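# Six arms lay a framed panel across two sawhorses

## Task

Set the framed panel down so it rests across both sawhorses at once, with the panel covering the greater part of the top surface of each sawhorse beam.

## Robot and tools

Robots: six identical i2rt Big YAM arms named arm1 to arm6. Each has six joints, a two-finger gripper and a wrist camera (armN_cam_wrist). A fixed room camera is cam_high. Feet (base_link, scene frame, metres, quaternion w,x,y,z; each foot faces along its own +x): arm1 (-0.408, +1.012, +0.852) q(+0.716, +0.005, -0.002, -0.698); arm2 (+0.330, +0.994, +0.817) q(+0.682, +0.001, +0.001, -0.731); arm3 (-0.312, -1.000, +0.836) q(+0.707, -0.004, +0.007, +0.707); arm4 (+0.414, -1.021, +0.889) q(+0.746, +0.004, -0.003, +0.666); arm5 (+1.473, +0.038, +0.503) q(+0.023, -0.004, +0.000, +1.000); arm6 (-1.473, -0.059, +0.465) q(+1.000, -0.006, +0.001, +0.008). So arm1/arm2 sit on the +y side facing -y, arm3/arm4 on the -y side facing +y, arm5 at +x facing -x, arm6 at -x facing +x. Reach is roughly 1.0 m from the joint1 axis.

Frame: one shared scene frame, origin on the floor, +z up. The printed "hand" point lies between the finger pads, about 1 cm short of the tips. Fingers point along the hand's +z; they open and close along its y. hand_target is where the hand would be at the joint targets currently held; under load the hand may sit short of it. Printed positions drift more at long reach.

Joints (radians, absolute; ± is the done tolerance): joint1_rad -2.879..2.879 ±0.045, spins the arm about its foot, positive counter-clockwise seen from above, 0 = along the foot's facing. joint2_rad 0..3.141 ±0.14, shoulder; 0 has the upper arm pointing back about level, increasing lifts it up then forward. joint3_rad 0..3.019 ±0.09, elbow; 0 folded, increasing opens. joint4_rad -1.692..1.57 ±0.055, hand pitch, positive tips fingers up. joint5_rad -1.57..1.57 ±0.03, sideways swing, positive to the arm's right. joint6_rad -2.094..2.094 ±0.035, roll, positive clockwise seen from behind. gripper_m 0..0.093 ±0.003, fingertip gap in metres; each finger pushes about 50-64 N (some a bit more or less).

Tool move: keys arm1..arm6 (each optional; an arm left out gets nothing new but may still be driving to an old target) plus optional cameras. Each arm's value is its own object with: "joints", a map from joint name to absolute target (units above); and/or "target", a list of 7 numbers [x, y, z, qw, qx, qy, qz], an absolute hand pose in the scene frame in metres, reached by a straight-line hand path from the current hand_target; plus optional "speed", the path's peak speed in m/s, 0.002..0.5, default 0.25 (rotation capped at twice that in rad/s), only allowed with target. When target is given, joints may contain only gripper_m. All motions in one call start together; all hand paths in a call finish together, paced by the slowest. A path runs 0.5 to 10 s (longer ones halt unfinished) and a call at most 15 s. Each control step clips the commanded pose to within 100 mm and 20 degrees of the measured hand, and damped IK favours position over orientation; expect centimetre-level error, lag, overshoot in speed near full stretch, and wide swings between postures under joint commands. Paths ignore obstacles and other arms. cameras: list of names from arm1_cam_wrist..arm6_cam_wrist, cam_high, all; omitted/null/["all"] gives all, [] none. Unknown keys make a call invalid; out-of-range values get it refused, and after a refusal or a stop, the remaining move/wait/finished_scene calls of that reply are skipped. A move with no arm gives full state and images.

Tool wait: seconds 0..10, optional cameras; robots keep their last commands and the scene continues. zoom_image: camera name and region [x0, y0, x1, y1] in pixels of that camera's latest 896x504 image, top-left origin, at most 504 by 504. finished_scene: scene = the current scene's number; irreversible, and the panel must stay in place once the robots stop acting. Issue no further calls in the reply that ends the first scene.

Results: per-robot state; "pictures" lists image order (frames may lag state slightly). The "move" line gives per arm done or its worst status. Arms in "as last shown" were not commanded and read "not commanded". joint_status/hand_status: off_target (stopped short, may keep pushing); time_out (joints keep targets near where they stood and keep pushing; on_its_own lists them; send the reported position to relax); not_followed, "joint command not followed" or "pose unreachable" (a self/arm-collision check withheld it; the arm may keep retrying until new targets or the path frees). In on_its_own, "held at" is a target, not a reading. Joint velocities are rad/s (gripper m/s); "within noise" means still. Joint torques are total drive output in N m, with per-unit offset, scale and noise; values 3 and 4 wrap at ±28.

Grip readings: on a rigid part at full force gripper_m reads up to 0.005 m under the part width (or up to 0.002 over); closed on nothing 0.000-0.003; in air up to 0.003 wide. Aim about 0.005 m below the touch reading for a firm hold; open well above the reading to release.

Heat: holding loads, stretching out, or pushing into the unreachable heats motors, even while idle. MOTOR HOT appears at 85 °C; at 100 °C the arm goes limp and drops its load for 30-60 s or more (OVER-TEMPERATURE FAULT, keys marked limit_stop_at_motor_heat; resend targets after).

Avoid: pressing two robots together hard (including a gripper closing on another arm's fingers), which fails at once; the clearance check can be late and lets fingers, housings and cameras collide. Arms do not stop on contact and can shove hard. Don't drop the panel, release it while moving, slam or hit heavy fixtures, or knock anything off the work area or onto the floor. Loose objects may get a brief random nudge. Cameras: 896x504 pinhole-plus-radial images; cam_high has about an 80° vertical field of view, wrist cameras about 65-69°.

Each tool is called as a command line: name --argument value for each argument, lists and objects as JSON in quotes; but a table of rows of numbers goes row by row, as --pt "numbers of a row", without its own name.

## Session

move --arm1 '{"target":[-0.38,0.575,0.72,0,0,1,0],"speed":0.4}' --arm2 '{"target":[0.36,0.58,0.72,0,1,0,0],"speed":0.4}' --arm3 '{"target":[-0.36,-0.58,0.72,0,0,1,0],"speed":0.4}' --arm4 '{"target":[0.38,-0.575,0.72,0,1,0,0],"speed":0.4}' --arm5 '{"target":[1.1,0,0.55,0,0.707,0.707,0],"speed":0.4}' --arm6 '{"target":[-1.1,0,0.55,0,0.707,-0.707,0],"speed":0.4}'

Scene clock: 3.87 s.
Joint torques (N m): arm1=[1.08 -13.33 6.02 0.9 0.11 -0.14] | arm2=[-1.9 -8.94 7.06 0.61 0.13 0.07] | arm3=[-1.44 -14.39 6.86 0.84 -0.08 -0.02] | arm4=[1.79 -12.51 5.72 0.01 -0.04 -0.08] | arm5=[0.79 -9.82 13.05 0.65 -0.02 -0.07] | arm6=[2.2 -10.11 10.43 0.68 0.03 -0.2]
Heat: arm1: hottest joint2_rad 32 °C; arm2: hottest joint1_rad 30 °C; arm3: hottest joint1_rad 29 °C; arm4: hottest joint3_rad 29 °C; arm5: hottest joint1_rad 31 °C; arm6: hottest joint2_rad 30 °C.
move: arm1 off_target; arm2 off_target; arm3 off_target; arm4 off_target; arm5 off_target; arm6 off_target
Joint velocities: within noise
arm1.joint_positions: joint1_rad=+0.032 joint2_rad=+1.978 joint3_rad=+0.945 joint4_rad=-0.544 joint5_rad=+0.008 joint6_rad=-1.498 gripper_m=+0.09397
arm1.joint_status: not commanded
arm1.hand: x=-0.3839 y=+0.5849 z=+0.7263 quat_wxyz=(-0.001, -0.008, -1.000, -0.005) (m; scene frame)
arm1.hand_target: x=-0.3801 y=+0.5754 z=+0.7202 quat_wxyz=(+0.000, +0.000, -1.000, +0.000) (m; scene frame)
arm1.hand_status: off_target (0.012 m and 1.1 deg from the pose sent, 0.684 m and 88.5 deg at the start)
arm2.joint_positions: joint1_rad=+0.151 joint2_rad=+1.863 joint3_rad=+0.867 joint4_rad=-0.596 joint5_rad=+0.002 joint6_rad=+1.634 gripper_m=+0.09396
arm2.joint_status: not commanded
arm2.hand: x=+0.3621 y=+0.5967 z=+0.7212 quat_wxyz=(+0.011, -1.000, -0.010, +0.002) (m; scene frame)
arm2.hand_target: x=+0.3598 y=+0.5805 z=+0.7204 quat_wxyz=(+0.000, -1.000, +0.000, +0.000) (m; scene frame)
arm2.hand_status: off_target (0.017 m and 1.7 deg from the pose sent, 0.673 m and 75.5 deg at the start)
arm3.joint_positions: joint1_rad=+0.131 joint2_rad=+1.909 joint3_rad=+0.886 joint4_rad=-0.555 joint5_rad=+0.010 joint6_rad=+1.675 gripper_m=+0.09396
arm3.joint_status: not commanded
arm3.hand: x=-0.3632 y=-0.5957 z=+0.7209 quat_wxyz=(-0.002, +0.013, -1.000, +0.011) (m; scene frame)
arm3.hand_target: x=-0.3598 y=-0.5803 z=+0.7204 quat_wxyz=(+0.000, +0.000, -1.000, +0.000) (m; scene frame)
arm3.hand_status: off_target (0.016 m and 2.0 deg from the pose sent, 0.739 m and 105.9 deg at the start)
arm4.joint_positions: joint1_rad=+0.183 joint2_rad=+2.119 joint3_rad=+0.983 joint4_rad=-0.472 joint5_rad=-0.001 joint6_rad=-1.483 gripper_m=+0.09397
arm4.joint_status: not commanded
arm4.hand: x=+0.3838 y=-0.5920 z=+0.7165 quat_wxyz=(+0.014, +1.000, -0.009, +0.000) (m; scene frame)
arm4.hand_target: x=+0.3799 y=-0.5753 z=+0.7204 quat_wxyz=(+0.000, +1.000, +0.000, +0.000) (m; scene frame)
arm4.hand_status: off_target (0.018 m and 1.9 deg from the pose sent, 0.729 m and 88.9 deg at the start)
arm5.joint_positions: joint1_rad=+0.145 joint2_rad=+1.469 joint3_rad=+0.841 joint4_rad=-0.974 joint5_rad=-0.001 joint6_rad=-1.455 gripper_m=+0.09398
arm5.joint_status: not commanded
arm5.hand: x=+1.1224 y=+0.0033 z=+0.5416 quat_wxyz=(+0.013, +0.713, +0.701, +0.015) (m; scene frame)
arm5.hand_target: x=+1.1007 y=+0.0000 z=+0.5506 quat_wxyz=(+0.000, +0.707, +0.707, +0.000) (m; scene frame)
arm5.hand_status: off_target (0.024 m and 2.5 deg from the pose sent, 0.562 m and 128.5 deg at the start)
arm6.joint_positions: joint1_rad=+0.129 joint2_rad=+1.432 joint3_rad=+0.902 joint4_rad=-1.086 joint5_rad=-0.012 joint6_rad=-1.409 gripper_m=+0.09398
arm6.joint_status: not commanded
arm6.hand: x=-1.1222 y=-0.0053 z=+0.5378 quat_wxyz=(+0.019, +0.701, -0.713, -0.015) (m; scene frame)
arm6.hand_target: x=-1.1008 y=-0.0001 z=+0.5505 quat_wxyz=(+0.000, +0.707, -0.707, +0.000) (m; scene frame)
arm6.hand_status: off_target (0.026 m and 3.0 deg from the pose sent, 0.546 m and 121.7 deg at the start)
pictures: arm1_cam_wrist, arm2_cam_wrist, arm3_cam_wrist, arm4_cam_wrist, arm5_cam_wrist, arm6_cam_wrist, cam_high

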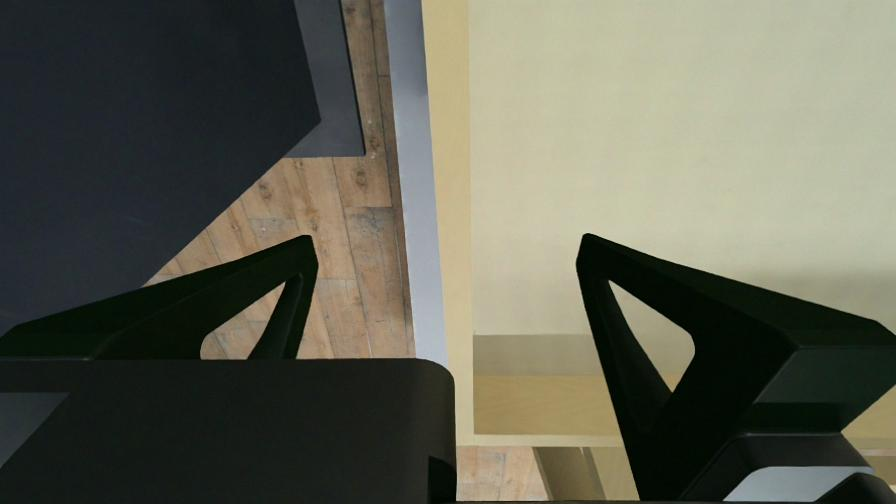

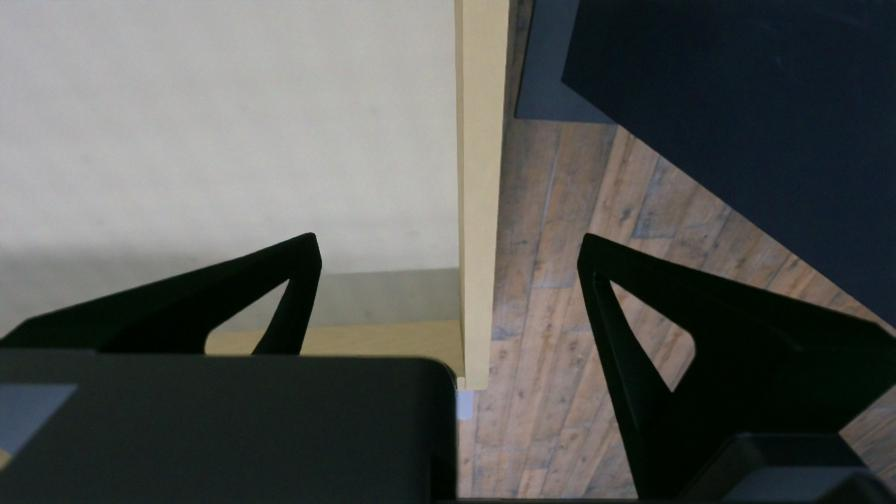

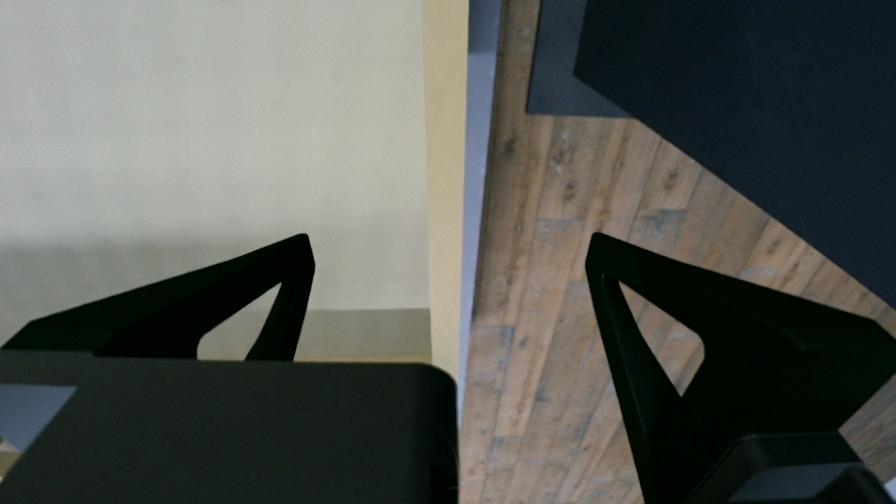

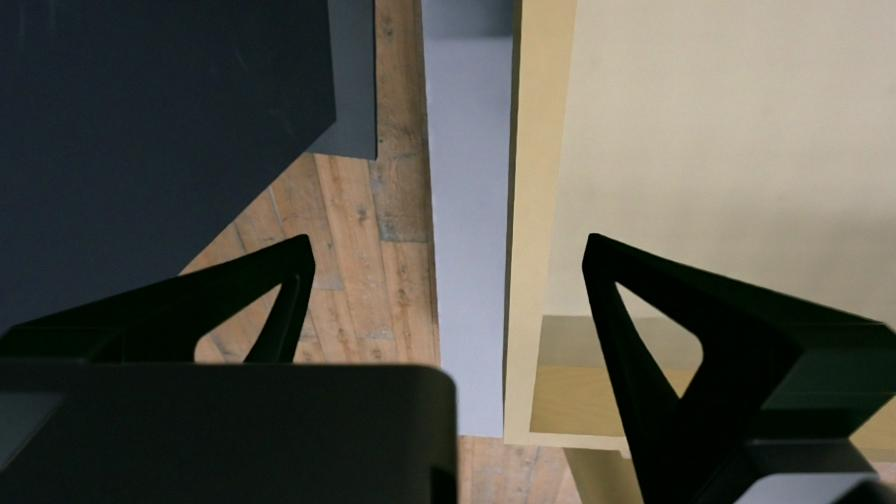

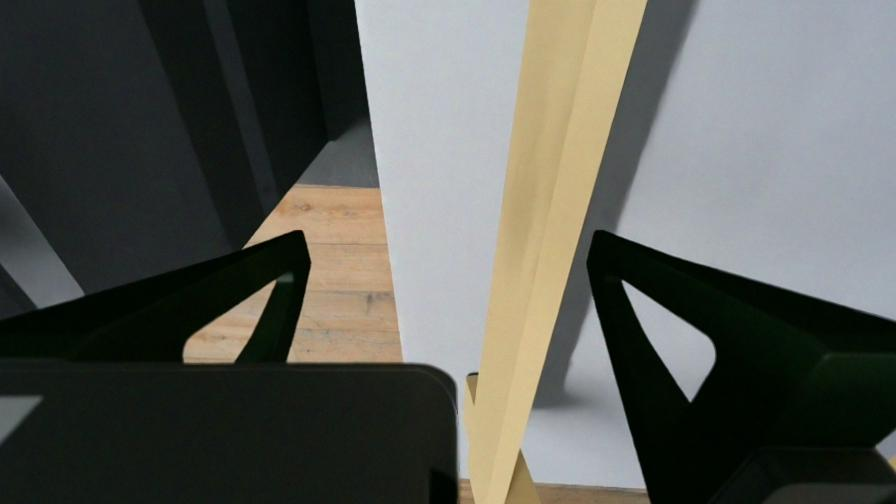

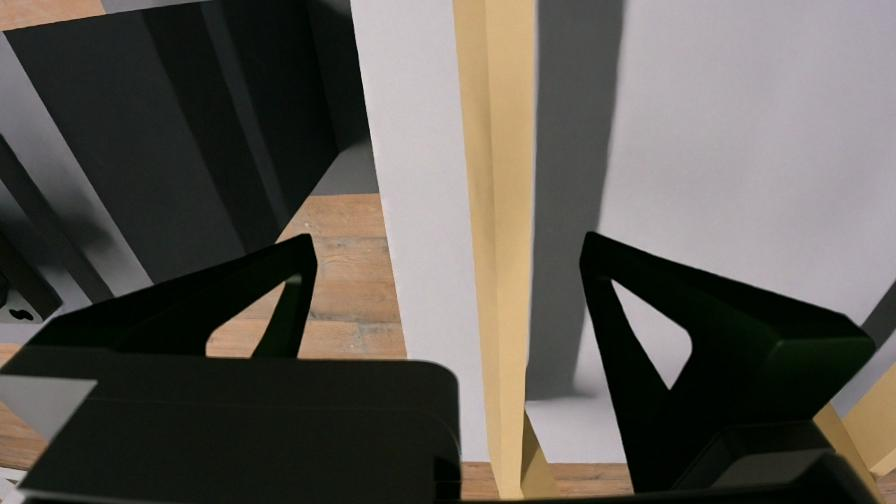

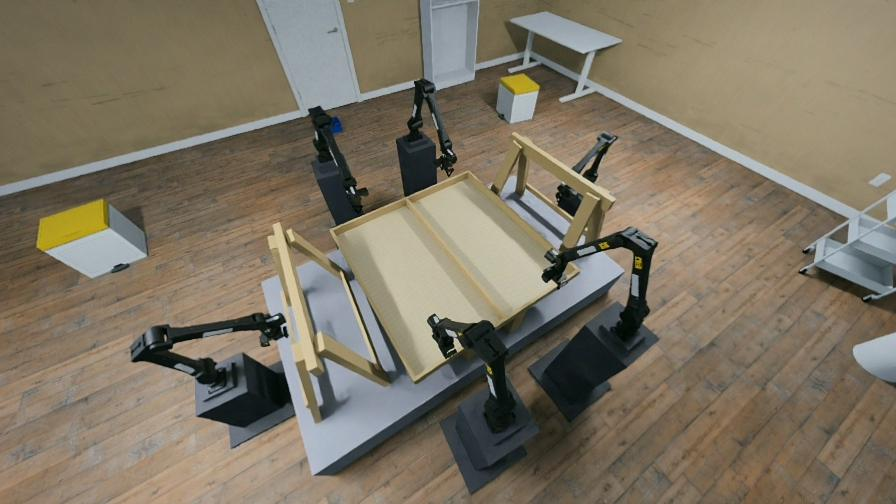

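move --arm1 '{"target":[-0.38,0.580,0.586,0,-0.029,1,0],"speed":0.12}' --arm2 '{"target":[0.36,0.613,0.587,0,1,0.029,0],"speed":0.12}' --arm3 '{"target":[-0.36,-0.590,0.587,0,-0.029,1,0],"speed":0.12}' --arm4 '{"target":[0.38,-0.535,0.593,0,1,0.029,0],"speed":0.12}' --arm5 '{"target":[1.06,0,0.47,0,0.735,0.678,0],"speed":0.2}' --arm6 '{"target":[-1.093,0,0.395,0,0.709,-0.705,0],"speed":0.2}'

Scene clock: 6.83 s.
Joint torques (N m): arm1=[0.91 -14.56 3.18 0.92 0.1 -0.14] | arm2=[-1.32 -9.93 2.19 0.66 0.13 -0.11] | arm3=[-1.32 -16.03 3.54 0.88 -0.07 -0.24] | arm4=[1.26 -13.45 4.9 0.31 -0.08 -0.09] | arm5=[0.03 -11.75 11.33 0.69 -0.05 0.17] | arm6=[2.32 -11.22 5.03 1.35 0.17 -0.14]
Heat: arm1: hottest joint2_rad 32 °C; arm2: hottest joint1_rad 30 °C; arm3: hottest joint1_rad 29 °C; arm4: hottest joint3_rad 30 °C; arm5: hottest joint1_rad 31 °C; arm6: hottest joint2_rad 30 °C.
move: arm1 off_target; arm2 done; arm3 done; arm4 off_target; arm5 off_target; arm6 done
Joint velocities: within noise
arm1.joint_positions: joint1_rad=+0.032 joint2_rad=+2.320 joint3_rad=+1.021 joint4_rad=-0.265 joint5_rad=+0.008 joint6_rad=-1.558 gripper_m=+0.09397
arm1.joint_status: not commanded
arm1.hand: x=-0.3823 y=+0.5804 z=+0.5965 quat_wxyz=(-0.001, +0.022, -1.000, +0.002) (m; scene frame)
arm1.hand_target: x=-0.3801 y=+0.5802 z=+0.5863 quat_wxyz=(+0.000, +0.029, -1.000, +0.000) (m; scene frame)
arm1.hand_status: off_target (0.011 m and 0.8 deg from the pose sent, 0.140 m and 4.3 deg at the start)
arm2.joint_positions: joint1_rad=+0.151 joint2_rad=+2.195 joint3_rad=+0.849 joint4_rad=-0.216 joint5_rad=+0.002 joint6_rad=+1.603 gripper_m=+0.09396
arm2.joint_status: not commanded
arm2.hand: x=+0.3609 y=+0.6101 z=+0.5936 quat_wxyz=(-0.003, -1.000, -0.025, +0.001) (m; scene frame)
arm2.hand_target: x=+0.3599 y=+0.6132 z=+0.5871 quat_wxyz=(+0.000, -1.000, -0.029, +0.000) (m; scene frame)
arm2.hand_status: done (0.007 m and 0.6 deg from the pose sent, 0.135 m and 2.5 deg at the start)
arm3.joint_positions: joint1_rad=+0.131 joint2_rad=+2.258 joint3_rad=+0.935 joint4_rad=-0.243 joint5_rad=+0.010 joint6_rad=+1.642 gripper_m=+0.09396
arm3.joint_status: not commanded
arm3.hand: x=-0.3640 y=-0.5971 z=+0.5918 quat_wxyz=(-0.002, +0.029, -1.000, +0.004) (m; scene frame)
arm3.hand_target: x=-0.3599 y=-0.5902 z=+0.5872 quat_wxyz=(+0.000, +0.029, -1.000, +0.000) (m; scene frame)
arm3.hand_status: done (0.009 m and 0.6 deg from the pose sent, 0.134 m and 2.2 deg at the start)
arm4.joint_positions: joint1_rad=+0.183 joint2_rad=+2.463 joint3_rad=+1.210 joint4_rad=-0.349 joint5_rad=+0.000 joint6_rad=-1.547 gripper_m=+0.09397
arm4.joint_status: not commanded
arm4.hand: x=+0.3809 y=-0.5482 z=+0.5978 quat_wxyz=(+0.010, +1.000, +0.023, +0.000) (m; scene frame)
arm4.hand_target: x=+0.3799 y=-0.5352 z=+0.5935 quat_wxyz=(+0.000, +1.000, +0.029, +0.000) (m; scene frame)
arm4.hand_status: off_target (0.014 m and 1.4 deg from the pose sent, 0.136 m and 4.6 deg at the start)
arm5.joint_positions: joint1_rad=+0.145 joint2_rad=+1.704 joint3_rad=+0.881 joint4_rad=-0.769 joint5_rad=-0.001 joint6_rad=-1.411 gripper_m=+0.09398
arm5.joint_status: not commanded
arm5.hand: x=+1.0814 y=-0.0008 z=+0.4683 quat_wxyz=(+0.010, +0.728, +0.685, +0.011) (m; scene frame)
arm5.hand_target: x=+1.0607 y=+0.0001 z=+0.4706 quat_wxyz=(+0.000, +0.735, +0.678, +0.000) (m; scene frame)
arm5.hand_status: off_target (0.021 m and 2.0 deg from the pose sent, 0.095 m and 4.3 deg at the start)
arm6.joint_positions: joint1_rad=+0.129 joint2_rad=+1.739 joint3_rad=+0.815 joint4_rad=-0.646 joint5_rad=-0.015 joint6_rad=-1.419 gripper_m=+0.09398
arm6.joint_status: not commanded
arm6.hand: x=-1.0955 y=-0.0023 z=+0.4029 quat_wxyz=(+0.000, +0.705, -0.710, -0.003) (m; scene frame)
arm6.hand_target: x=-1.0931 y=-0.0001 z=+0.3952 quat_wxyz=(+0.000, +0.709, -0.705, +0.000) (m; scene frame)
arm6.hand_status: done (0.009 m and 0.8 deg from the pose sent, 0.146 m and 3.1 deg at the start)
pictures: arm1_cam_wrist, arm2_cam_wrist, arm3_cam_wrist, arm4_cam_wrist, arm5_cam_wrist, arm6_cam_wrist, cam_high

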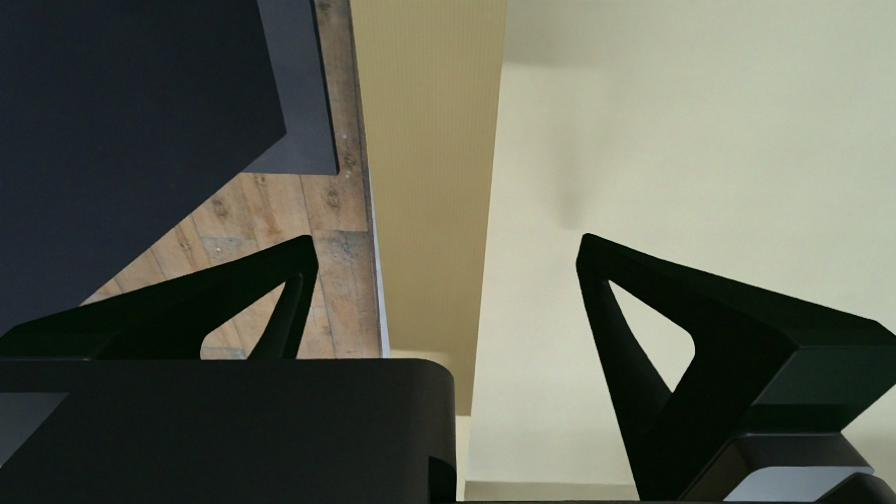

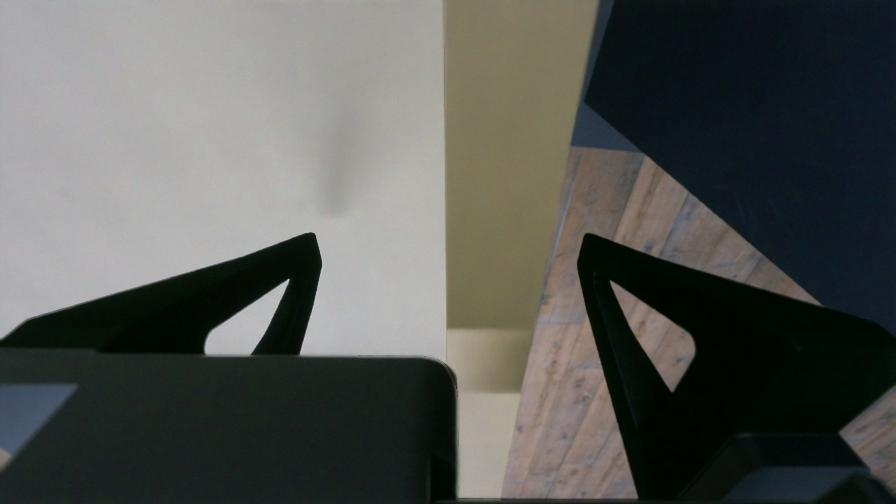

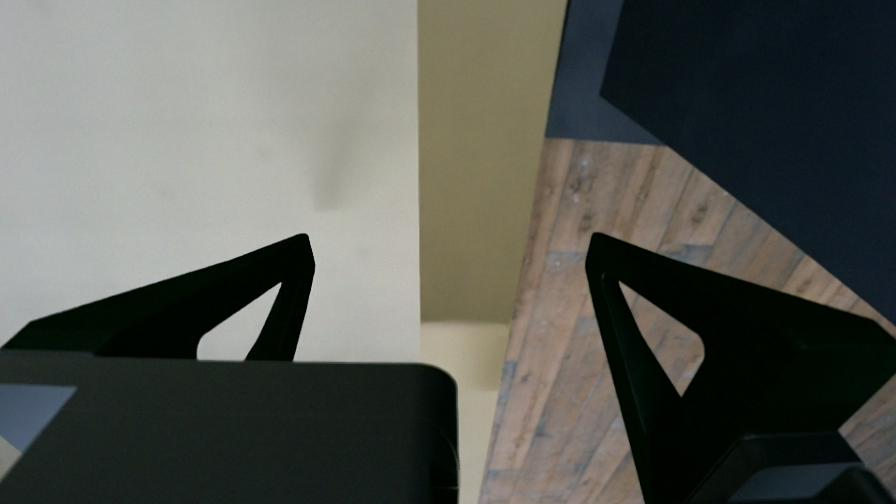

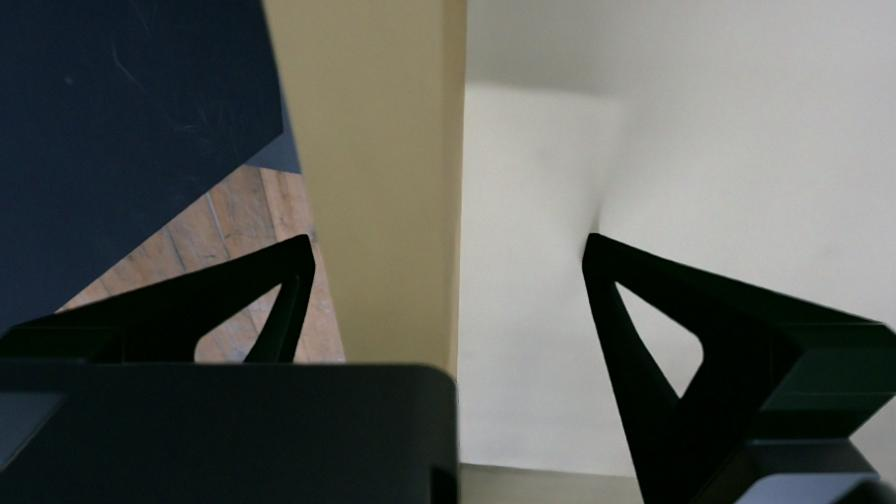

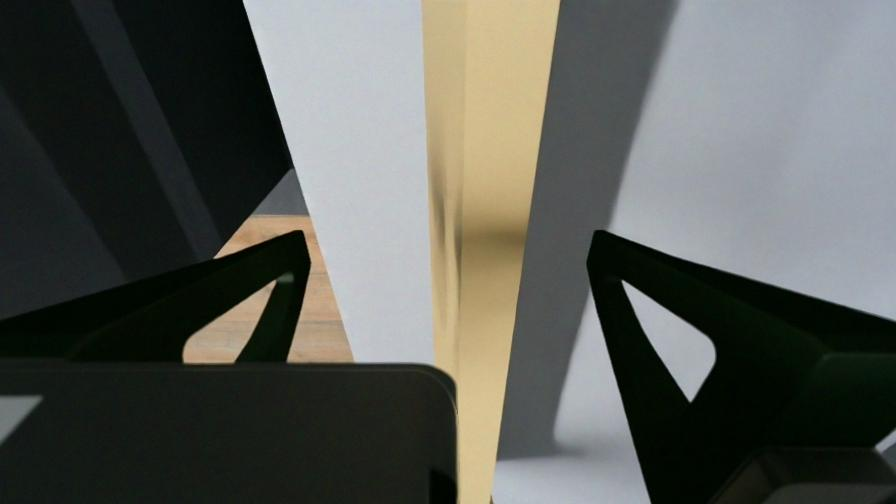

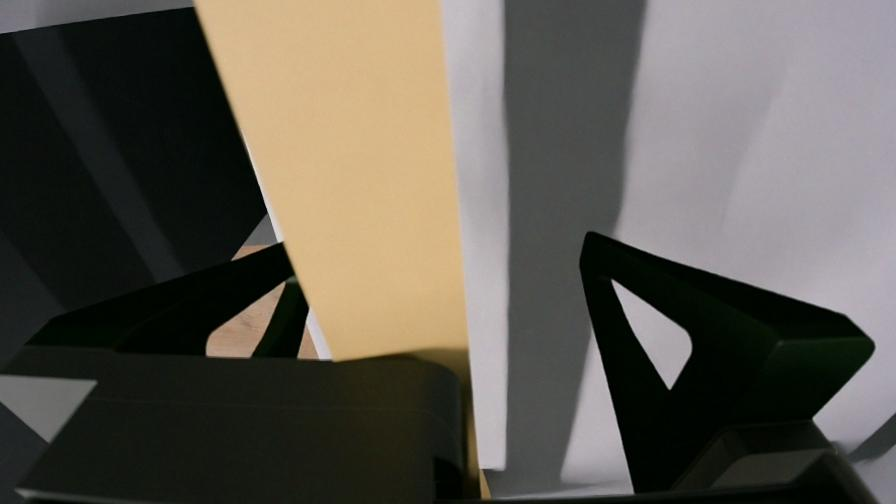

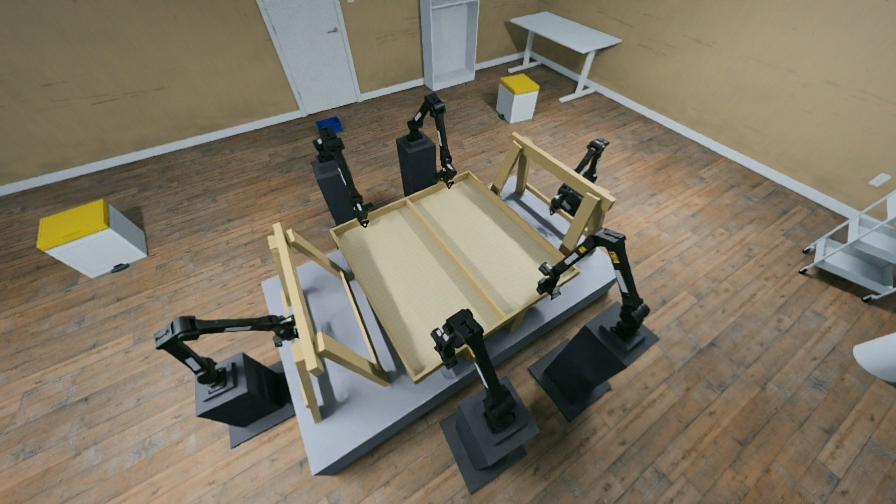

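move --arm1 '{"joints":{"gripper_m":0.006}}' --arm2 '{"joints":{"gripper_m":0.006}}' --arm3 '{"joints":{"gripper_m":0.006}}' --arm4 '{"joints":{"gripper_m":0.006}}' --arm5 '{"target":[1.075,0,0.395,0,0.735,0.678,0],"speed":0.15}' --arm6 '{"target":[-1.112,0,0.396,0,0.707,-0.707,0],"speed":0.1}' --cameras '["arm5_cam_wrist","arm6_cam_wrist"]'

Scene clock: 8.47 s.
Joint torques (N m): arm1=[0.97 -14.51 3.37 0.96 0.1 -0.2] | arm2=[-1.38 -9.93 2.85 0.77 0.18 -0.07] | arm3=[-1.38 -16.03 3.6 0.92 0.1 -0.39] | arm4=[1.26 -13.74 5.15 0.39 -0.09 -0.11] | arm5=[0.32 -11.69 5.86 1.13 0.03 0.17] | arm6=[2.49 -12.28 3.14 0.75 0.17 -0.02]
Heat: arm1: hottest joint2_rad 32 °C; arm2: hottest joint1_rad 30 °C; arm3: hottest joint1_rad 29 °C; arm4: hottest joint3_rad 30 °C; arm5: hottest joint1_rad 31 °C; arm6: hottest joint2_rad 30 °C.
move: arm1 off_target; arm2 off_target; arm3 off_target; arm4 off_target; arm5 off_target; arm6 off_target
Joint velocities: within noise
arm1.joint_positions: joint1_rad=+0.032 joint2_rad=+2.320 joint3_rad=+1.017 joint4_rad=-0.266 joint5_rad=+0.008 joint6_rad=-1.554 gripper_m=+0.01735
arm1.joint_status: gripper_m off_target (ended at +0.01738, target +0.00600)
arm1.hand: x=-0.3825 y=+0.5828 z=+0.5962 quat_wxyz=(-0.001, +0.020, -1.000, -0.001) (m; scene frame)
arm1.hand_target: x=-0.3801 y=+0.5803 z=+0.5863 quat_wxyz=(+0.000, +0.029, -1.000, +0.000) (m; scene frame)
arm1.hand_status: not commanded
arm2.joint_positions: joint1_rad=+0.151 joint2_rad=+2.197 joint3_rad=+0.839 joint4_rad=-0.219 joint5_rad=+0.001 joint6_rad=+1.599 gripper_m=+0.01778
arm2.joint_status: gripper_m off_target (ended at +0.01781, target +0.00600)
arm2.hand: x=+0.3605 y=+0.6177 z=+0.5921 quat_wxyz=(+0.004, -1.000, -0.027, +0.001) (m; scene frame)
arm2.hand_target: x=+0.3600 y=+0.6132 z=+0.5872 quat_wxyz=(+0.000, -1.000, -0.029, +0.000) (m; scene frame)
arm2.hand_status: not commanded
arm3.joint_positions: joint1_rad=+0.131 joint2_rad=+2.258 joint3_rad=+0.934 joint4_rad=-0.244 joint5_rad=+0.006 joint6_rad=+1.660 gripper_m=+0.01795
arm3.joint_status: gripper_m off_target (ended at +0.01798, target +0.00600)
arm3.hand: x=-0.3645 y=-0.5982 z=+0.5917 quat_wxyz=(+0.000, +0.020, -1.000, +0.006) (m; scene frame)
arm3.hand_target: x=-0.3600 y=-0.5902 z=+0.5872 quat_wxyz=(+0.000, +0.029, -1.000, +0.000) (m; scene frame)
arm3.hand_status: not commanded
arm4.joint_positions: joint1_rad=+0.183 joint2_rad=+2.469 joint3_rad=+1.205 joint4_rad=-0.351 joint5_rad=+0.000 joint6_rad=-1.545 gripper_m=+0.02148
arm4.joint_status: gripper_m off_target (ended at +0.02151, target +0.00600)
arm4.hand: x=+0.3814 y=-0.5544 z=+0.5945 quat_wxyz=(+0.017, +1.000, +0.022, +0.001) (m; scene frame)
arm4.hand_target: x=+0.3800 y=-0.5353 z=+0.5934 quat_wxyz=(+0.000, +1.000, +0.029, +0.000) (m; scene frame)
arm4.hand_status: not commanded
arm5.joint_positions: joint1_rad=+0.145 joint2_rad=+1.847 joint3_rad=+0.857 joint4_rad=-0.555 joint5_rad=-0.003 joint6_rad=-1.408 gripper_m=+0.09398
arm5.joint_status: not commanded
arm5.hand: x=+1.0696 y=-0.0023 z=+0.4086 quat_wxyz=(-0.004, +0.730, +0.684, -0.008) (m; scene frame)
arm5.hand_target: x=+1.0754 y=+0.0000 z=+0.3955 quat_wxyz=(+0.000, +0.735, +0.678, +0.000) (m; scene frame)
arm5.hand_status: off_target (0.015 m and 1.4 deg from the pose sent, 0.074 m and 2.0 deg at the start)
arm6.joint_positions: joint1_rad=+0.133 joint2_rad=+1.719 joint3_rad=+0.784 joint4_rad=-0.612 joint5_rad=-0.015 joint6_rad=-1.418 gripper_m=+0.09398
arm6.joint_status: not commanded
arm6.hand: x=-1.1005 y=-0.0014 z=+0.4031 quat_wxyz=(-0.009, +0.706, -0.708, +0.004) (m; scene frame)
arm6.hand_target: x=-1.1119 y=-0.0002 z=+0.3963 quat_wxyz=(+0.000, +0.707, -0.707, +0.000) (m; scene frame)
arm6.hand_status: off_target (0.014 m and 1.2 deg from the pose sent, 0.018 m and 0.5 deg at the start)
pictures: arm5_cam_wrist, arm6_cam_wrist

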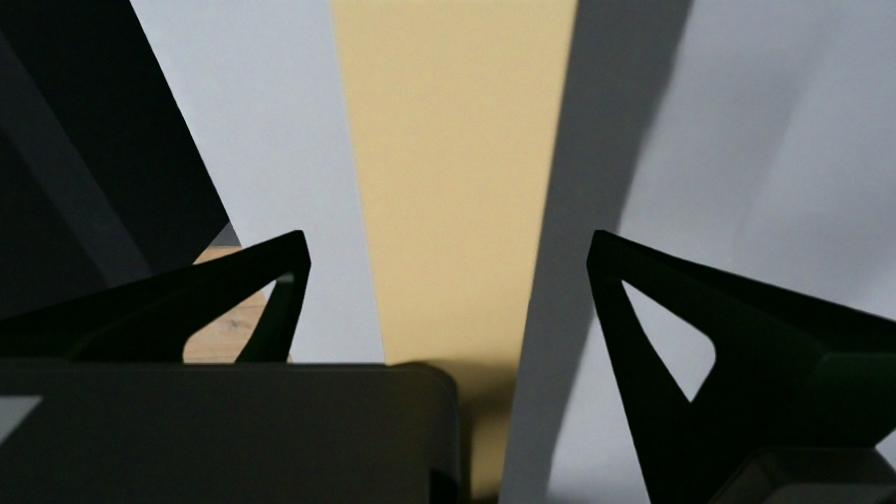

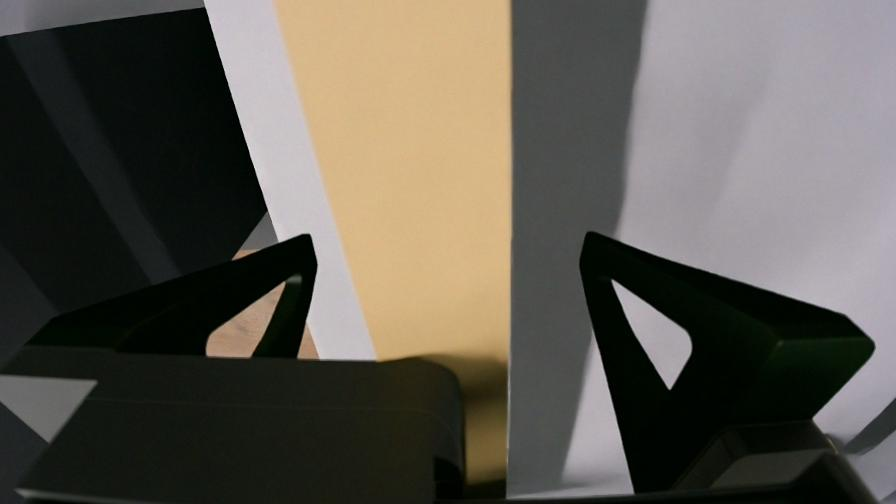

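move --arm1 '{"target":[-0.38,0.592,1.15,0,0,1,0],"speed":0.13}' --arm2 '{"target":[0.36,0.594,1.16,0,1,0,0],"speed":0.13}' --arm3 '{"target":[-0.36,-0.594,1.15,0,0,1,0],"speed":0.13}' --arm4 '{"target":[0.38,-0.59,1.15,0,1,0,0],"speed":0.13}' --arm5 '{"joints":{"gripper_m":0.01}}' --arm6 '{"joints":{"gripper_m":0.01}}' --cameras '["cam_high"]'

Scene clock: 15.23 s.
Joint torques (N m): arm1=[0.62 -18.84 17.16 -4.44 0.23 0.12] | arm2=[-2.26 -14.21 19.96 -2.73 0.4 0.28] | arm3=[-0.97 -16.97 20.57 -3.34 0.59 -0.05] | arm4=[1.49 -15.5 17.02 -4.97 -0.3 0.34] | arm5=[0.21 -11.52 6.31 1.83 0.3 0.28] | arm6=[2.26 -11.46 3.88 1.22 0.57 0.55]
Heat: arm1: hottest joint2_rad 33 °C; arm2: hottest joint3_rad 32 °C; arm3: hottest joint2_rad 30 °C; arm4: hottest joint3_rad 30 °C; arm5: hottest joint1_rad 31 °C; arm6: hottest joint2_rad 30 °C.
move: arm1 off_target; arm2 off_target; arm3 off_target; arm4 off_target; arm5 off_target; arm6 off_target
Joint velocities: within noise
arm1.joint_positions: joint1_rad=+0.051 joint2_rad=+1.494 joint3_rad=+1.371 joint4_rad=-1.501 joint5_rad=+0.004 joint6_rad=-1.515 gripper_m=+0.01874
arm1.joint_status: not commanded
arm1.hand: x=-0.3786 y=+0.5862 z=+1.0699 quat_wxyz=(-0.001, +0.010, -1.000, -0.028) (m; scene frame)
arm1.hand_target: x=-0.3802 y=+0.5959 z=+1.1438 quat_wxyz=(-0.001, +0.000, -1.000, +0.004) (m; scene frame)
arm1.hand_status: off_target (0.080 m and 3.4 deg from the pose sent, 0.554 m and 2.3 deg at the start; pose on its path clipped on 37 of 164 steps)
arm2.joint_positions: joint1_rad=+0.159 joint2_rad=+1.403 joint3_rad=+1.358 joint4_rad=-1.600 joint5_rad=-0.006 joint6_rad=+1.617 gripper_m=+0.02057
arm2.joint_status: not commanded
arm2.hand: x=+0.3656 y=+0.6061 z=+1.0668 quat_wxyz=(+0.038, -0.999, -0.022, +0.000) (m; scene frame)
arm2.hand_target: x=+0.3600 y=+0.6035 z=+1.1530 quat_wxyz=(-0.038, -0.999, -0.001, -0.004) (m; scene frame)
arm2.hand_status: off_target (0.094 m and 5.0 deg from the pose sent, 0.568 m and 3.2 deg at the start; pose on its path clipped on 51 of 164 steps; a joint's target at an end of its range on 26 of 164 steps)
arm3.joint_positions: joint1_rad=+0.138 joint2_rad=+1.419 joint3_rad=+1.348 joint4_rad=-1.585 joint5_rad=-0.007 joint6_rad=+1.691 gripper_m=+0.02039
arm3.joint_status: not commanded
arm3.hand: x=-0.3649 y=-0.6083 z=+1.0709 quat_wxyz=(+0.001, +0.009, -0.999, +0.051) (m; scene frame)
arm3.hand_target: x=-0.3597 y=-0.6013 z=+1.1450 quat_wxyz=(+0.001, +0.000, -1.000, -0.003) (m; scene frame)
arm3.hand_status: off_target (0.081 m and 5.9 deg from the pose sent, 0.558 m and 2.4 deg at the start; pose on its path clipped on 43 of 164 steps)
arm4.joint_positions: joint1_rad=+0.188 joint2_rad=+1.529 joint3_rad=+1.326 joint4_rad=-1.418 joint5_rad=+0.004 joint6_rad=-1.522 gripper_m=+0.02107
arm4.joint_status: not commanded
arm4.hand: x=+0.3821 y=-0.5883 z=+1.0798 quat_wxyz=(+0.020, +1.000, +0.014, +0.003) (m; scene frame)
arm4.hand_target: x=+0.3804 y=-0.5930 z=+1.1456 quat_wxyz=(-0.004, +1.000, +0.001, -0.001) (m; scene frame)
arm4.hand_status: off_target (0.070 m and 2.8 deg from the pose sent, 0.557 m and 3.2 deg at the start; pose on its path clipped on 13 of 164 steps)
arm5.joint_positions: joint1_rad=+0.146 joint2_rad=+1.844 joint3_rad=+0.850 joint4_rad=-0.576 joint5_rad=-0.008 joint6_rad=-1.419 gripper_m=+0.02729
arm5.joint_status: gripper_m off_target (ended at +0.02732, target +0.01000)
arm5.hand: x=+1.0783 y=-0.0029 z=+0.4083 quat_wxyz=(+0.006, +0.725, +0.688, +0.000) (m; scene frame)
arm5.hand_target: x=+1.0754 y=-0.0001 z=+0.3956 quat_wxyz=(+0.000, +0.735, +0.678, +0.000) (m; scene frame)
arm5.hand_status: not commanded
arm6.joint_positions: joint1_rad=+0.136 joint2_rad=+1.713 joint3_rad=+0.774 joint4_rad=-0.625 joint5_rad=-0.024 joint6_rad=-1.474 gripper_m=+0.03008
arm6.joint_status: gripper_m off_target (ended at +0.03011, target +0.01000)
arm6.hand: x=-1.1084 y=+0.0003 z=+0.4031 quat_wxyz=(-0.005, +0.727, -0.687, -0.004) (m; scene frame)
arm6.hand_target: x=-1.1119 y=-0.0002 z=+0.3962 quat_wxyz=(+0.000, +0.707, -0.707, +0.000) (m; scene frame)
arm6.hand_status: not commanded
pictures: cam_high

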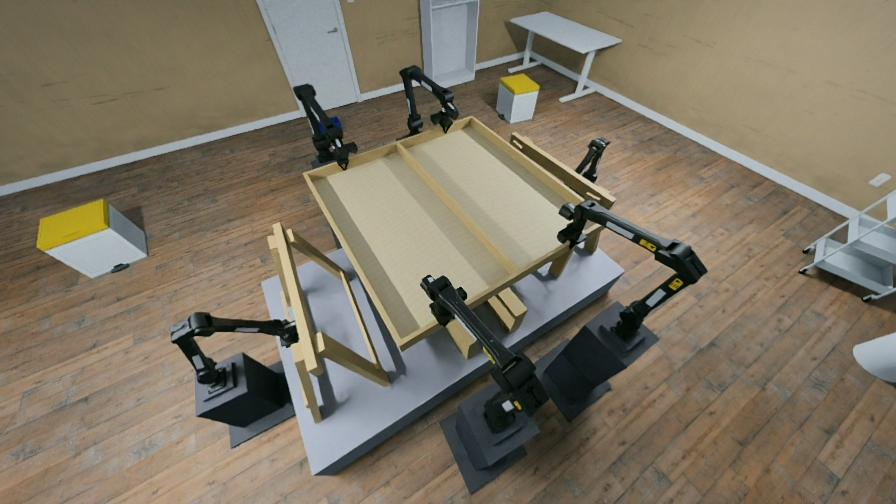

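move --arm5 '{"joints":{"joint2_rad":2.053,"joint3_rad":1.22,"joint4_rad":-0.738}}' --arm6 '{"joints":{"joint2_rad":1.988,"joint3_rad":1.233,"joint4_rad":-0.816}}' --cameras '[]'

move --arm5 '{"joints":{"joint2_rad":2.362,"joint3_rad":1.7615,"joint4_rad":-0.97}}' --arm6 '{"joints":{"joint2_rad":2.315,"joint3_rad":1.774,"joint4_rad":-1.03}}' --cameras '["cam_high"]'

Scene clock: 17.97 s.
Joint torques (N m): arm1=[0.56 -18.84 17.17 -4.4 0.22 0.12] | arm2=[-2.26 -14.15 19.96 -2.74 0.38 0.28] | arm3=[-0.97 -17.03 20.53 -3.3 0.59 -0.04] | arm4=[1.38 -15.44 16.99 -4.9 -0.27 0.35] | arm5=[0.26 -11.93 16.72 5.04 0.73 0.14] | arm6=[1.67 -13.8 11.59 5.27 0.89 0.25]
Heat: arm1: hottest joint2_rad 33 °C; arm2: hottest joint3_rad 34 °C; arm3: hottest joint2_rad 30 °C; arm4: hottest joint3_rad 31 °C; arm5: hottest joint3_rad 32 °C; arm6: hottest joint2_rad 30 °C.
move: arm5 time_out; arm6 time_out
Joint velocities: within noise
arm1, arm2: as last shown
arm1.joint_positions: joint1_rad=+0.051 joint2_rad=+1.494 joint3_rad=+1.371 joint4_rad=-1.501 joint5_rad=+0.004 joint6_rad=-1.515 gripper_m=+0.01875
arm1.hand: x=-0.3786 y=+0.5862 z=+1.0700 quat_wxyz=(-0.001, +0.010, -1.000, -0.028) (m; scene frame)
arm2.joint_positions: joint1_rad=+0.159 joint2_rad=+1.403 joint3_rad=+1.358 joint4_rad=-1.600 joint5_rad=-0.005 joint6_rad=+1.617 gripper_m=+0.02057
arm3.joint_positions: joint1_rad=+0.138 joint2_rad=+1.419 joint3_rad=+1.349 joint4_rad=-1.586 joint5_rad=-0.007 joint6_rad=+1.691 gripper_m=+0.02040
arm3.joint_status: not commanded
arm3.hand: x=-0.3649 y=-0.6082 z=+1.0711 quat_wxyz=(+0.001, +0.009, -0.999, +0.051) (m; scene frame)
arm3.hand_target: x=-0.3597 y=-0.6012 z=+1.1451 quat_wxyz=(+0.001, +0.000, -1.000, -0.003) (m; scene frame)
arm3.hand_status: not commanded
arm4.joint_positions: joint1_rad=+0.188 joint2_rad=+1.529 joint3_rad=+1.326 joint4_rad=-1.418 joint5_rad=+0.004 joint6_rad=-1.522 gripper_m=+0.02108
arm4.joint_status: not commanded
arm4.hand: x=+0.3821 y=-0.5884 z=+1.0798 quat_wxyz=(+0.020, +1.000, +0.014, +0.003) (m; scene frame)
arm4.hand_target: x=+0.3805 y=-0.5930 z=+1.1455 quat_wxyz=(-0.004, +1.000, +0.001, -0.001) (m; scene frame)
arm4.hand_status: not commanded
arm5.joint_positions: joint1_rad=+0.146 joint2_rad=+1.990 joint3_rad=+1.109 joint4_rad=-0.881 joint5_rad=-0.018 joint6_rad=-1.406 gripper_m=+0.01794
arm5.joint_status: joint3_rad time_out (moved +0.259 of +0.370); joint4_rad time_out (moved -0.305 of -0.162); the others done
arm5.on_its_own: joint3_rad reads +1.109 and still pushes toward +1.220 since a time_out; joint4_rad reads -0.881 and still pushes toward -0.738 since a time_out; gripper_m moved -0.00935 toward your old target +0.01000
arm5.hand: x=+1.0424 y=-0.0080 z=+0.4100 quat_wxyz=(+0.068, +0.727, +0.679, +0.073) (m; scene frame)
arm5.hand_target: x=+0.9617 y=-0.0108 z=+0.4025 quat_wxyz=(+0.003, +0.735, +0.678, +0.003) (m; scene frame)
arm5.hand_status: not commanded
arm6.joint_positions: joint1_rad=+0.146 joint2_rad=+1.948 joint3_rad=+1.155 joint4_rad=-0.946 joint5_rad=-0.032 joint6_rad=-1.446 gripper_m=+0.01940
arm6.joint_status: joint4_rad time_out (moved -0.320 of -0.191); the others done
arm6.on_its_own: joint4_rad reads -0.946 and still pushes toward -0.816 since a time_out; gripper_m moved -0.01068 toward your old target +0.01000
arm6.hand: x=-1.0295 y=+0.0180 z=+0.4040 quat_wxyz=(+0.062, +0.716, -0.693, -0.060) (m; scene frame)
arm6.hand_target: x=-0.9651 y=+0.0236 z=+0.4021 quat_wxyz=(+0.002, +0.707, -0.707, -0.001) (m; scene frame)
arm6.hand_status: not commanded
pictures: none
No camera images: "cameras" was empty.

not run: a stop came earlier in this reply.

move --arm5 '{"joints":{"joint2_rad":2.362,"joint3_rad":1.7615,"joint4_rad":-0.97}}' --arm6 '{"joints":{"joint2_rad":2.315,"joint3_rad":1.774,"joint4_rad":-1.03}}' --cameras '["cam_high"]'

Scene clock: 20.80 s.
Joint torques (N m): arm1=[0.56 -18.78 17.17 -4.4 0.22 0.12] | arm2=[-2.26 -14.1 19.96 -2.71 0.38 0.27] | arm3=[-0.97 -16.97 20.55 -3.33 0.59 -0.05] | arm4=[1.44 -15.5 17.01 -4.9 -0.27 0.35] | arm5=[0.26 -17.2 14.69 4.7 0.67 -0.01] | arm6=[1.44 -17.67 11.48 5.26 0.87 -0.24]
Heat: arm1: hottest joint2_rad 33 °C; arm2: hottest joint3_rad 36 °C; arm3: hottest joint3_rad 32 °C; arm4: hottest joint3_rad 31 °C; arm5: hottest joint3_rad 33 °C; arm6: hottest joint2_rad 30 °C.
move: arm5 time_out; arm6 time_out
Joint velocities: within noise
arm1, arm2, arm3, arm4: as last shown
arm5.joint_positions: joint1_rad=+0.146 joint2_rad=+2.285 joint3_rad=+1.700 joint4_rad=-1.100 joint5_rad=-0.017 joint6_rad=-1.389 gripper_m=+0.02019
arm5.joint_status: joint4_rad time_out (moved -0.218 of -0.089); the others done
arm5.on_its_own: joint4_rad reads -1.100 and still pushes toward -0.970 since a time_out
arm5.hand: x=+0.8658 y=-0.0253 z=+0.4128 quat_wxyz=(+0.044, +0.735, +0.676, +0.044) (m; scene frame)
arm5.hand_target: x=+0.8233 y=-0.0241 z=+0.3817 quat_wxyz=(+0.003, +0.735, +0.678, +0.004) (m; scene frame)
arm5.hand_status: not commanded
arm6.joint_positions: joint1_rad=+0.148 joint2_rad=+2.248 joint3_rad=+1.713 joint4_rad=-1.157 joint5_rad=-0.031 joint6_rad=-1.398 gripper_m=+0.02158
arm6.joint_status: joint4_rad time_out (moved -0.211 of -0.084); the others done
arm6.on_its_own: joint4_rad reads -1.157 and still pushes toward -1.030 since a time_out
arm6.hand: x=-0.8720 y=+0.0451 z=+0.4043 quat_wxyz=(+0.045, +0.702, -0.710, -0.045) (m; scene frame)
arm6.hand_target: x=-0.8265 y=+0.0457 z=+0.3806 quat_wxyz=(+0.002, +0.707, -0.707, -0.001) (m; scene frame)
arm6.hand_status: not commanded
pictures: cam_high

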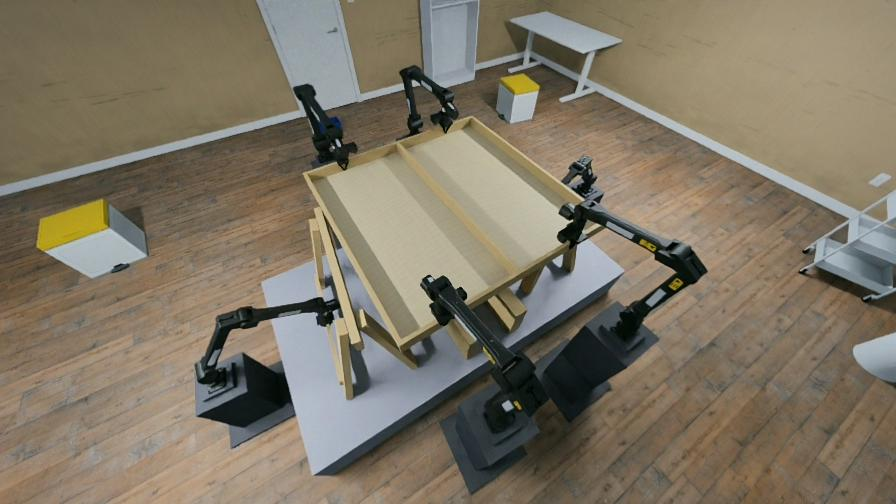

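move --arm5 '{"joints":{"joint2_rad":2.69,"joint3_rad":2.375,"joint4_rad":-1.255,"joint6_rad":-1.6}}' --arm6 '{"joints":{"joint2_rad":2.605,"joint3_rad":2.299,"joint4_rad":-1.265}}' --cameras '["cam_high"]'

zoom_image --camera "cam_high" --region '[280, 180, 460, 420]'

zoom_image --camera "cam_high" --region '[440, 110, 640, 310]'

Scene clock: 23.93 s.
Joint torques (N m): arm1=[0.56 -18.84 17.17 -4.4 0.22 0.12] | arm2=[-2.26 -14.15 19.95 -2.74 0.38 0.28] | arm3=[-1.03 -16.97 20.53 -3.3 0.59 -0.05] | arm4=[1.55 -15.44 16.96 -4.93 -0.27 0.34] | arm5=[1.26 -19.02 17.88 5.35 -0.24 -0.98] | arm6=[1.38 -18.84 14.01 5.79 0.95 -0.54]
Heat: arm1: hottest joint2_rad 34 °C; arm2: hottest joint3_rad 38 °C; arm3: hottest joint3_rad 33 °C; arm4: hottest joint3_rad 32 °C; arm5: hottest joint3_rad 34 °C; arm6: hottest joint2_rad 30 °C.
move: arm5 time_out; arm6 time_out
Joint velocities: within noise
arm1, arm2, arm3, arm4: as last shown
arm3.hand_target: x=-0.3597 y=-0.6011 z=+1.1451 quat_wxyz=(+0.001, +0.000, -1.000, -0.003) (m; scene frame)
arm5.joint_positions: joint1_rad=+0.133 joint2_rad=+2.583 joint3_rad=+2.294 joint4_rad=-1.404 joint5_rad=+0.003 joint6_rad=-1.485 gripper_m=+0.01979
arm5.joint_status: joint4_rad time_out (moved -0.304 of -0.155); joint6_rad time_out (moved -0.097 of -0.211); the others done
arm5.on_its_own: joint4_rad reads -1.404 and still pushes toward -1.255 since a time_out; joint6_rad reads -1.485 and still pushes toward -1.600 since a time_out
arm5.hand: x=+0.7616 y=-0.0228 z=+0.4156 quat_wxyz=(+0.041, +0.705, +0.706, +0.051) (m; scene frame)
arm5.hand_target: x=+0.7221 y=-0.0338 z=+0.3649 quat_wxyz=(+0.002, +0.662, +0.750, +0.003) (m; scene frame)
arm5.hand_status: not commanded
arm6.joint_positions: joint1_rad=+0.148 joint2_rad=+2.509 joint3_rad=+2.216 joint4_rad=-1.406 joint5_rad=-0.033 joint6_rad=-1.368 gripper_m=+0.02108
arm6.joint_status: joint4_rad time_out (moved -0.249 of -0.108); the others done
arm6.on_its_own: joint4_rad reads -1.406 and still pushes toward -1.265 since a time_out; joint6_rad reads -1.368 and still pushes toward -1.411 since a time_out
arm6.hand: x=-0.7828 y=+0.0606 z=+0.4049 quat_wxyz=(+0.048, +0.691, -0.720, -0.047) (m; scene frame)
arm6.hand_target: x=-0.7375 y=+0.0599 z=+0.3642 quat_wxyz=(+0.002, +0.707, -0.707, -0.001) (m; scene frame)
arm6.hand_status: not commanded
pictures: cam_high

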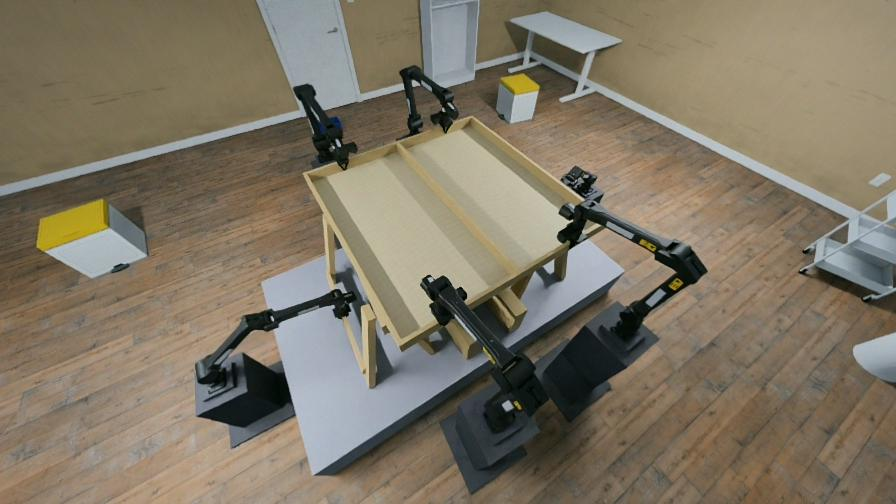

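Scaled by 2.100.

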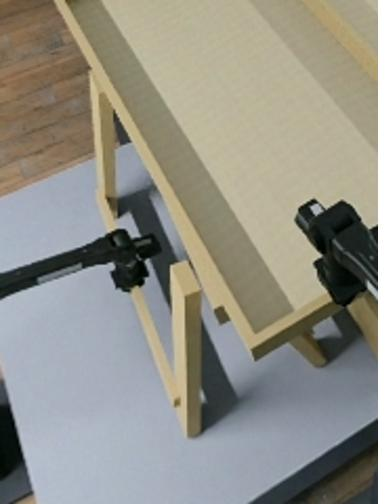

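Scaled by 2.520.

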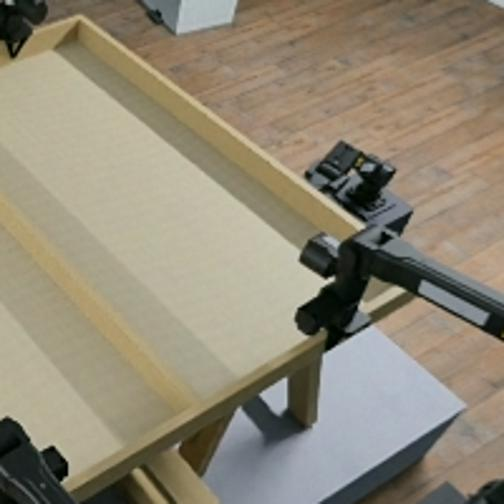

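move --arm6 '{"joints":{"joint2_rad":2.655,"joint3_rad":2.4,"joint4_rad":-1.315,"joint6_rad":-1.63}}' --cameras '["cam_high"]'

zoom_image --camera "cam_high" --region '[280, 180, 460, 420]'

Scene clock: 26.33 s.
Joint torques (N m): arm1=[0.56 -18.78 17.17 -4.38 0.22 0.12] | arm2=[-2.32 -14.15 19.96 -2.74 0.38 0.28] | arm3=[-0.97 -16.97 20.55 -3.32 0.59 -0.05] | arm4=[1.44 -15.56 16.99 -4.93 -0.27 0.34] | arm5=[1.2 -19.08 17.87 5.33 -0.23 -0.99] | arm6=[1.61 -19.43 14.39 6.06 1.08 -2.32]
Heat: arm1: hottest joint2_rad 34 °C; arm2: hottest joint3_rad 40 °C; arm3: hottest joint3_rad 34 °C; arm4: hottest joint3_rad 32 °C; arm5: hottest joint3_rad 35 °C; arm6: hottest joint2_rad 31 °C.
move: arm6 time_out
Joint velocities: within noise
arm1, arm2, arm3, arm4, arm5: as last shown
arm5.on_its_own: joint4_rad reads -1.404 and still pushes toward -1.255 since a time_out; joint6_rad reads -1.485 and still pushes toward -1.600 since a time_out
arm6.joint_positions: joint1_rad=+0.145 joint2_rad=+2.560 joint3_rad=+2.313 joint4_rad=-1.463 joint5_rad=-0.036 joint6_rad=-1.411 gripper_m=+0.02083
arm6.joint_status: joint4_rad time_out (moved -0.057 of +0.091); joint6_rad time_out (moved -0.043 of -0.262); the others done
arm6.on_its_own: joint4_rad reads -1.463 and still pushes toward -1.315 since a time_out; joint6_rad reads -1.411 and still pushes toward -1.630 since a time_out
arm6.hand: x=-0.7722 y=+0.0604 z=+0.4050 quat_wxyz=(+0.050, +0.705, -0.706, -0.052) (m; scene frame)
arm6.hand_target: x=-0.7255 y=+0.0619 z=+0.3647 quat_wxyz=(+0.001, +0.780, -0.625, -0.001) (m; scene frame)
arm6.hand_status: not commanded
pictures: cam_high

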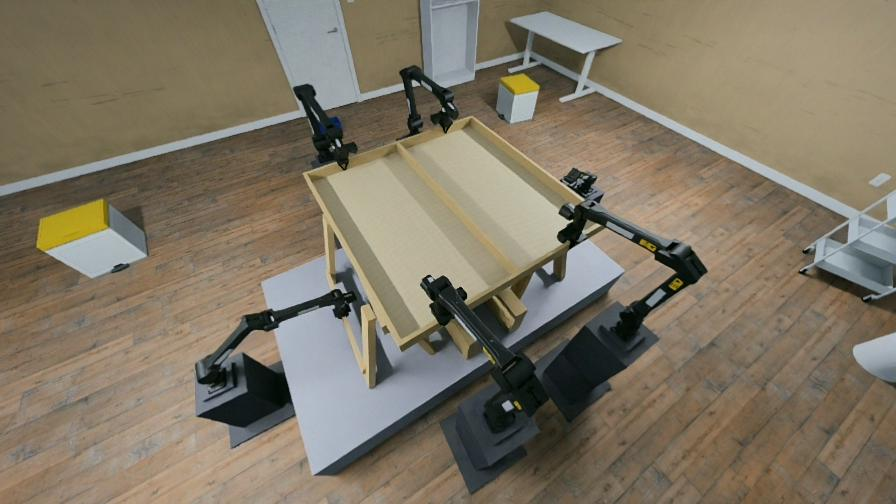

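Scaled by 2.100.

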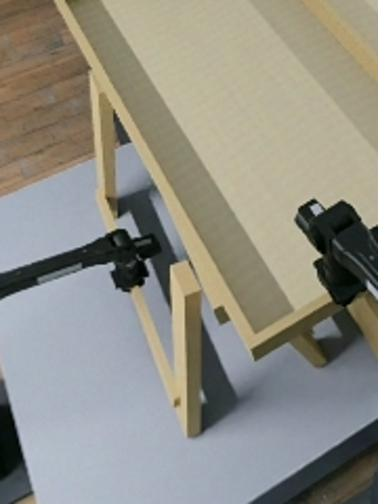

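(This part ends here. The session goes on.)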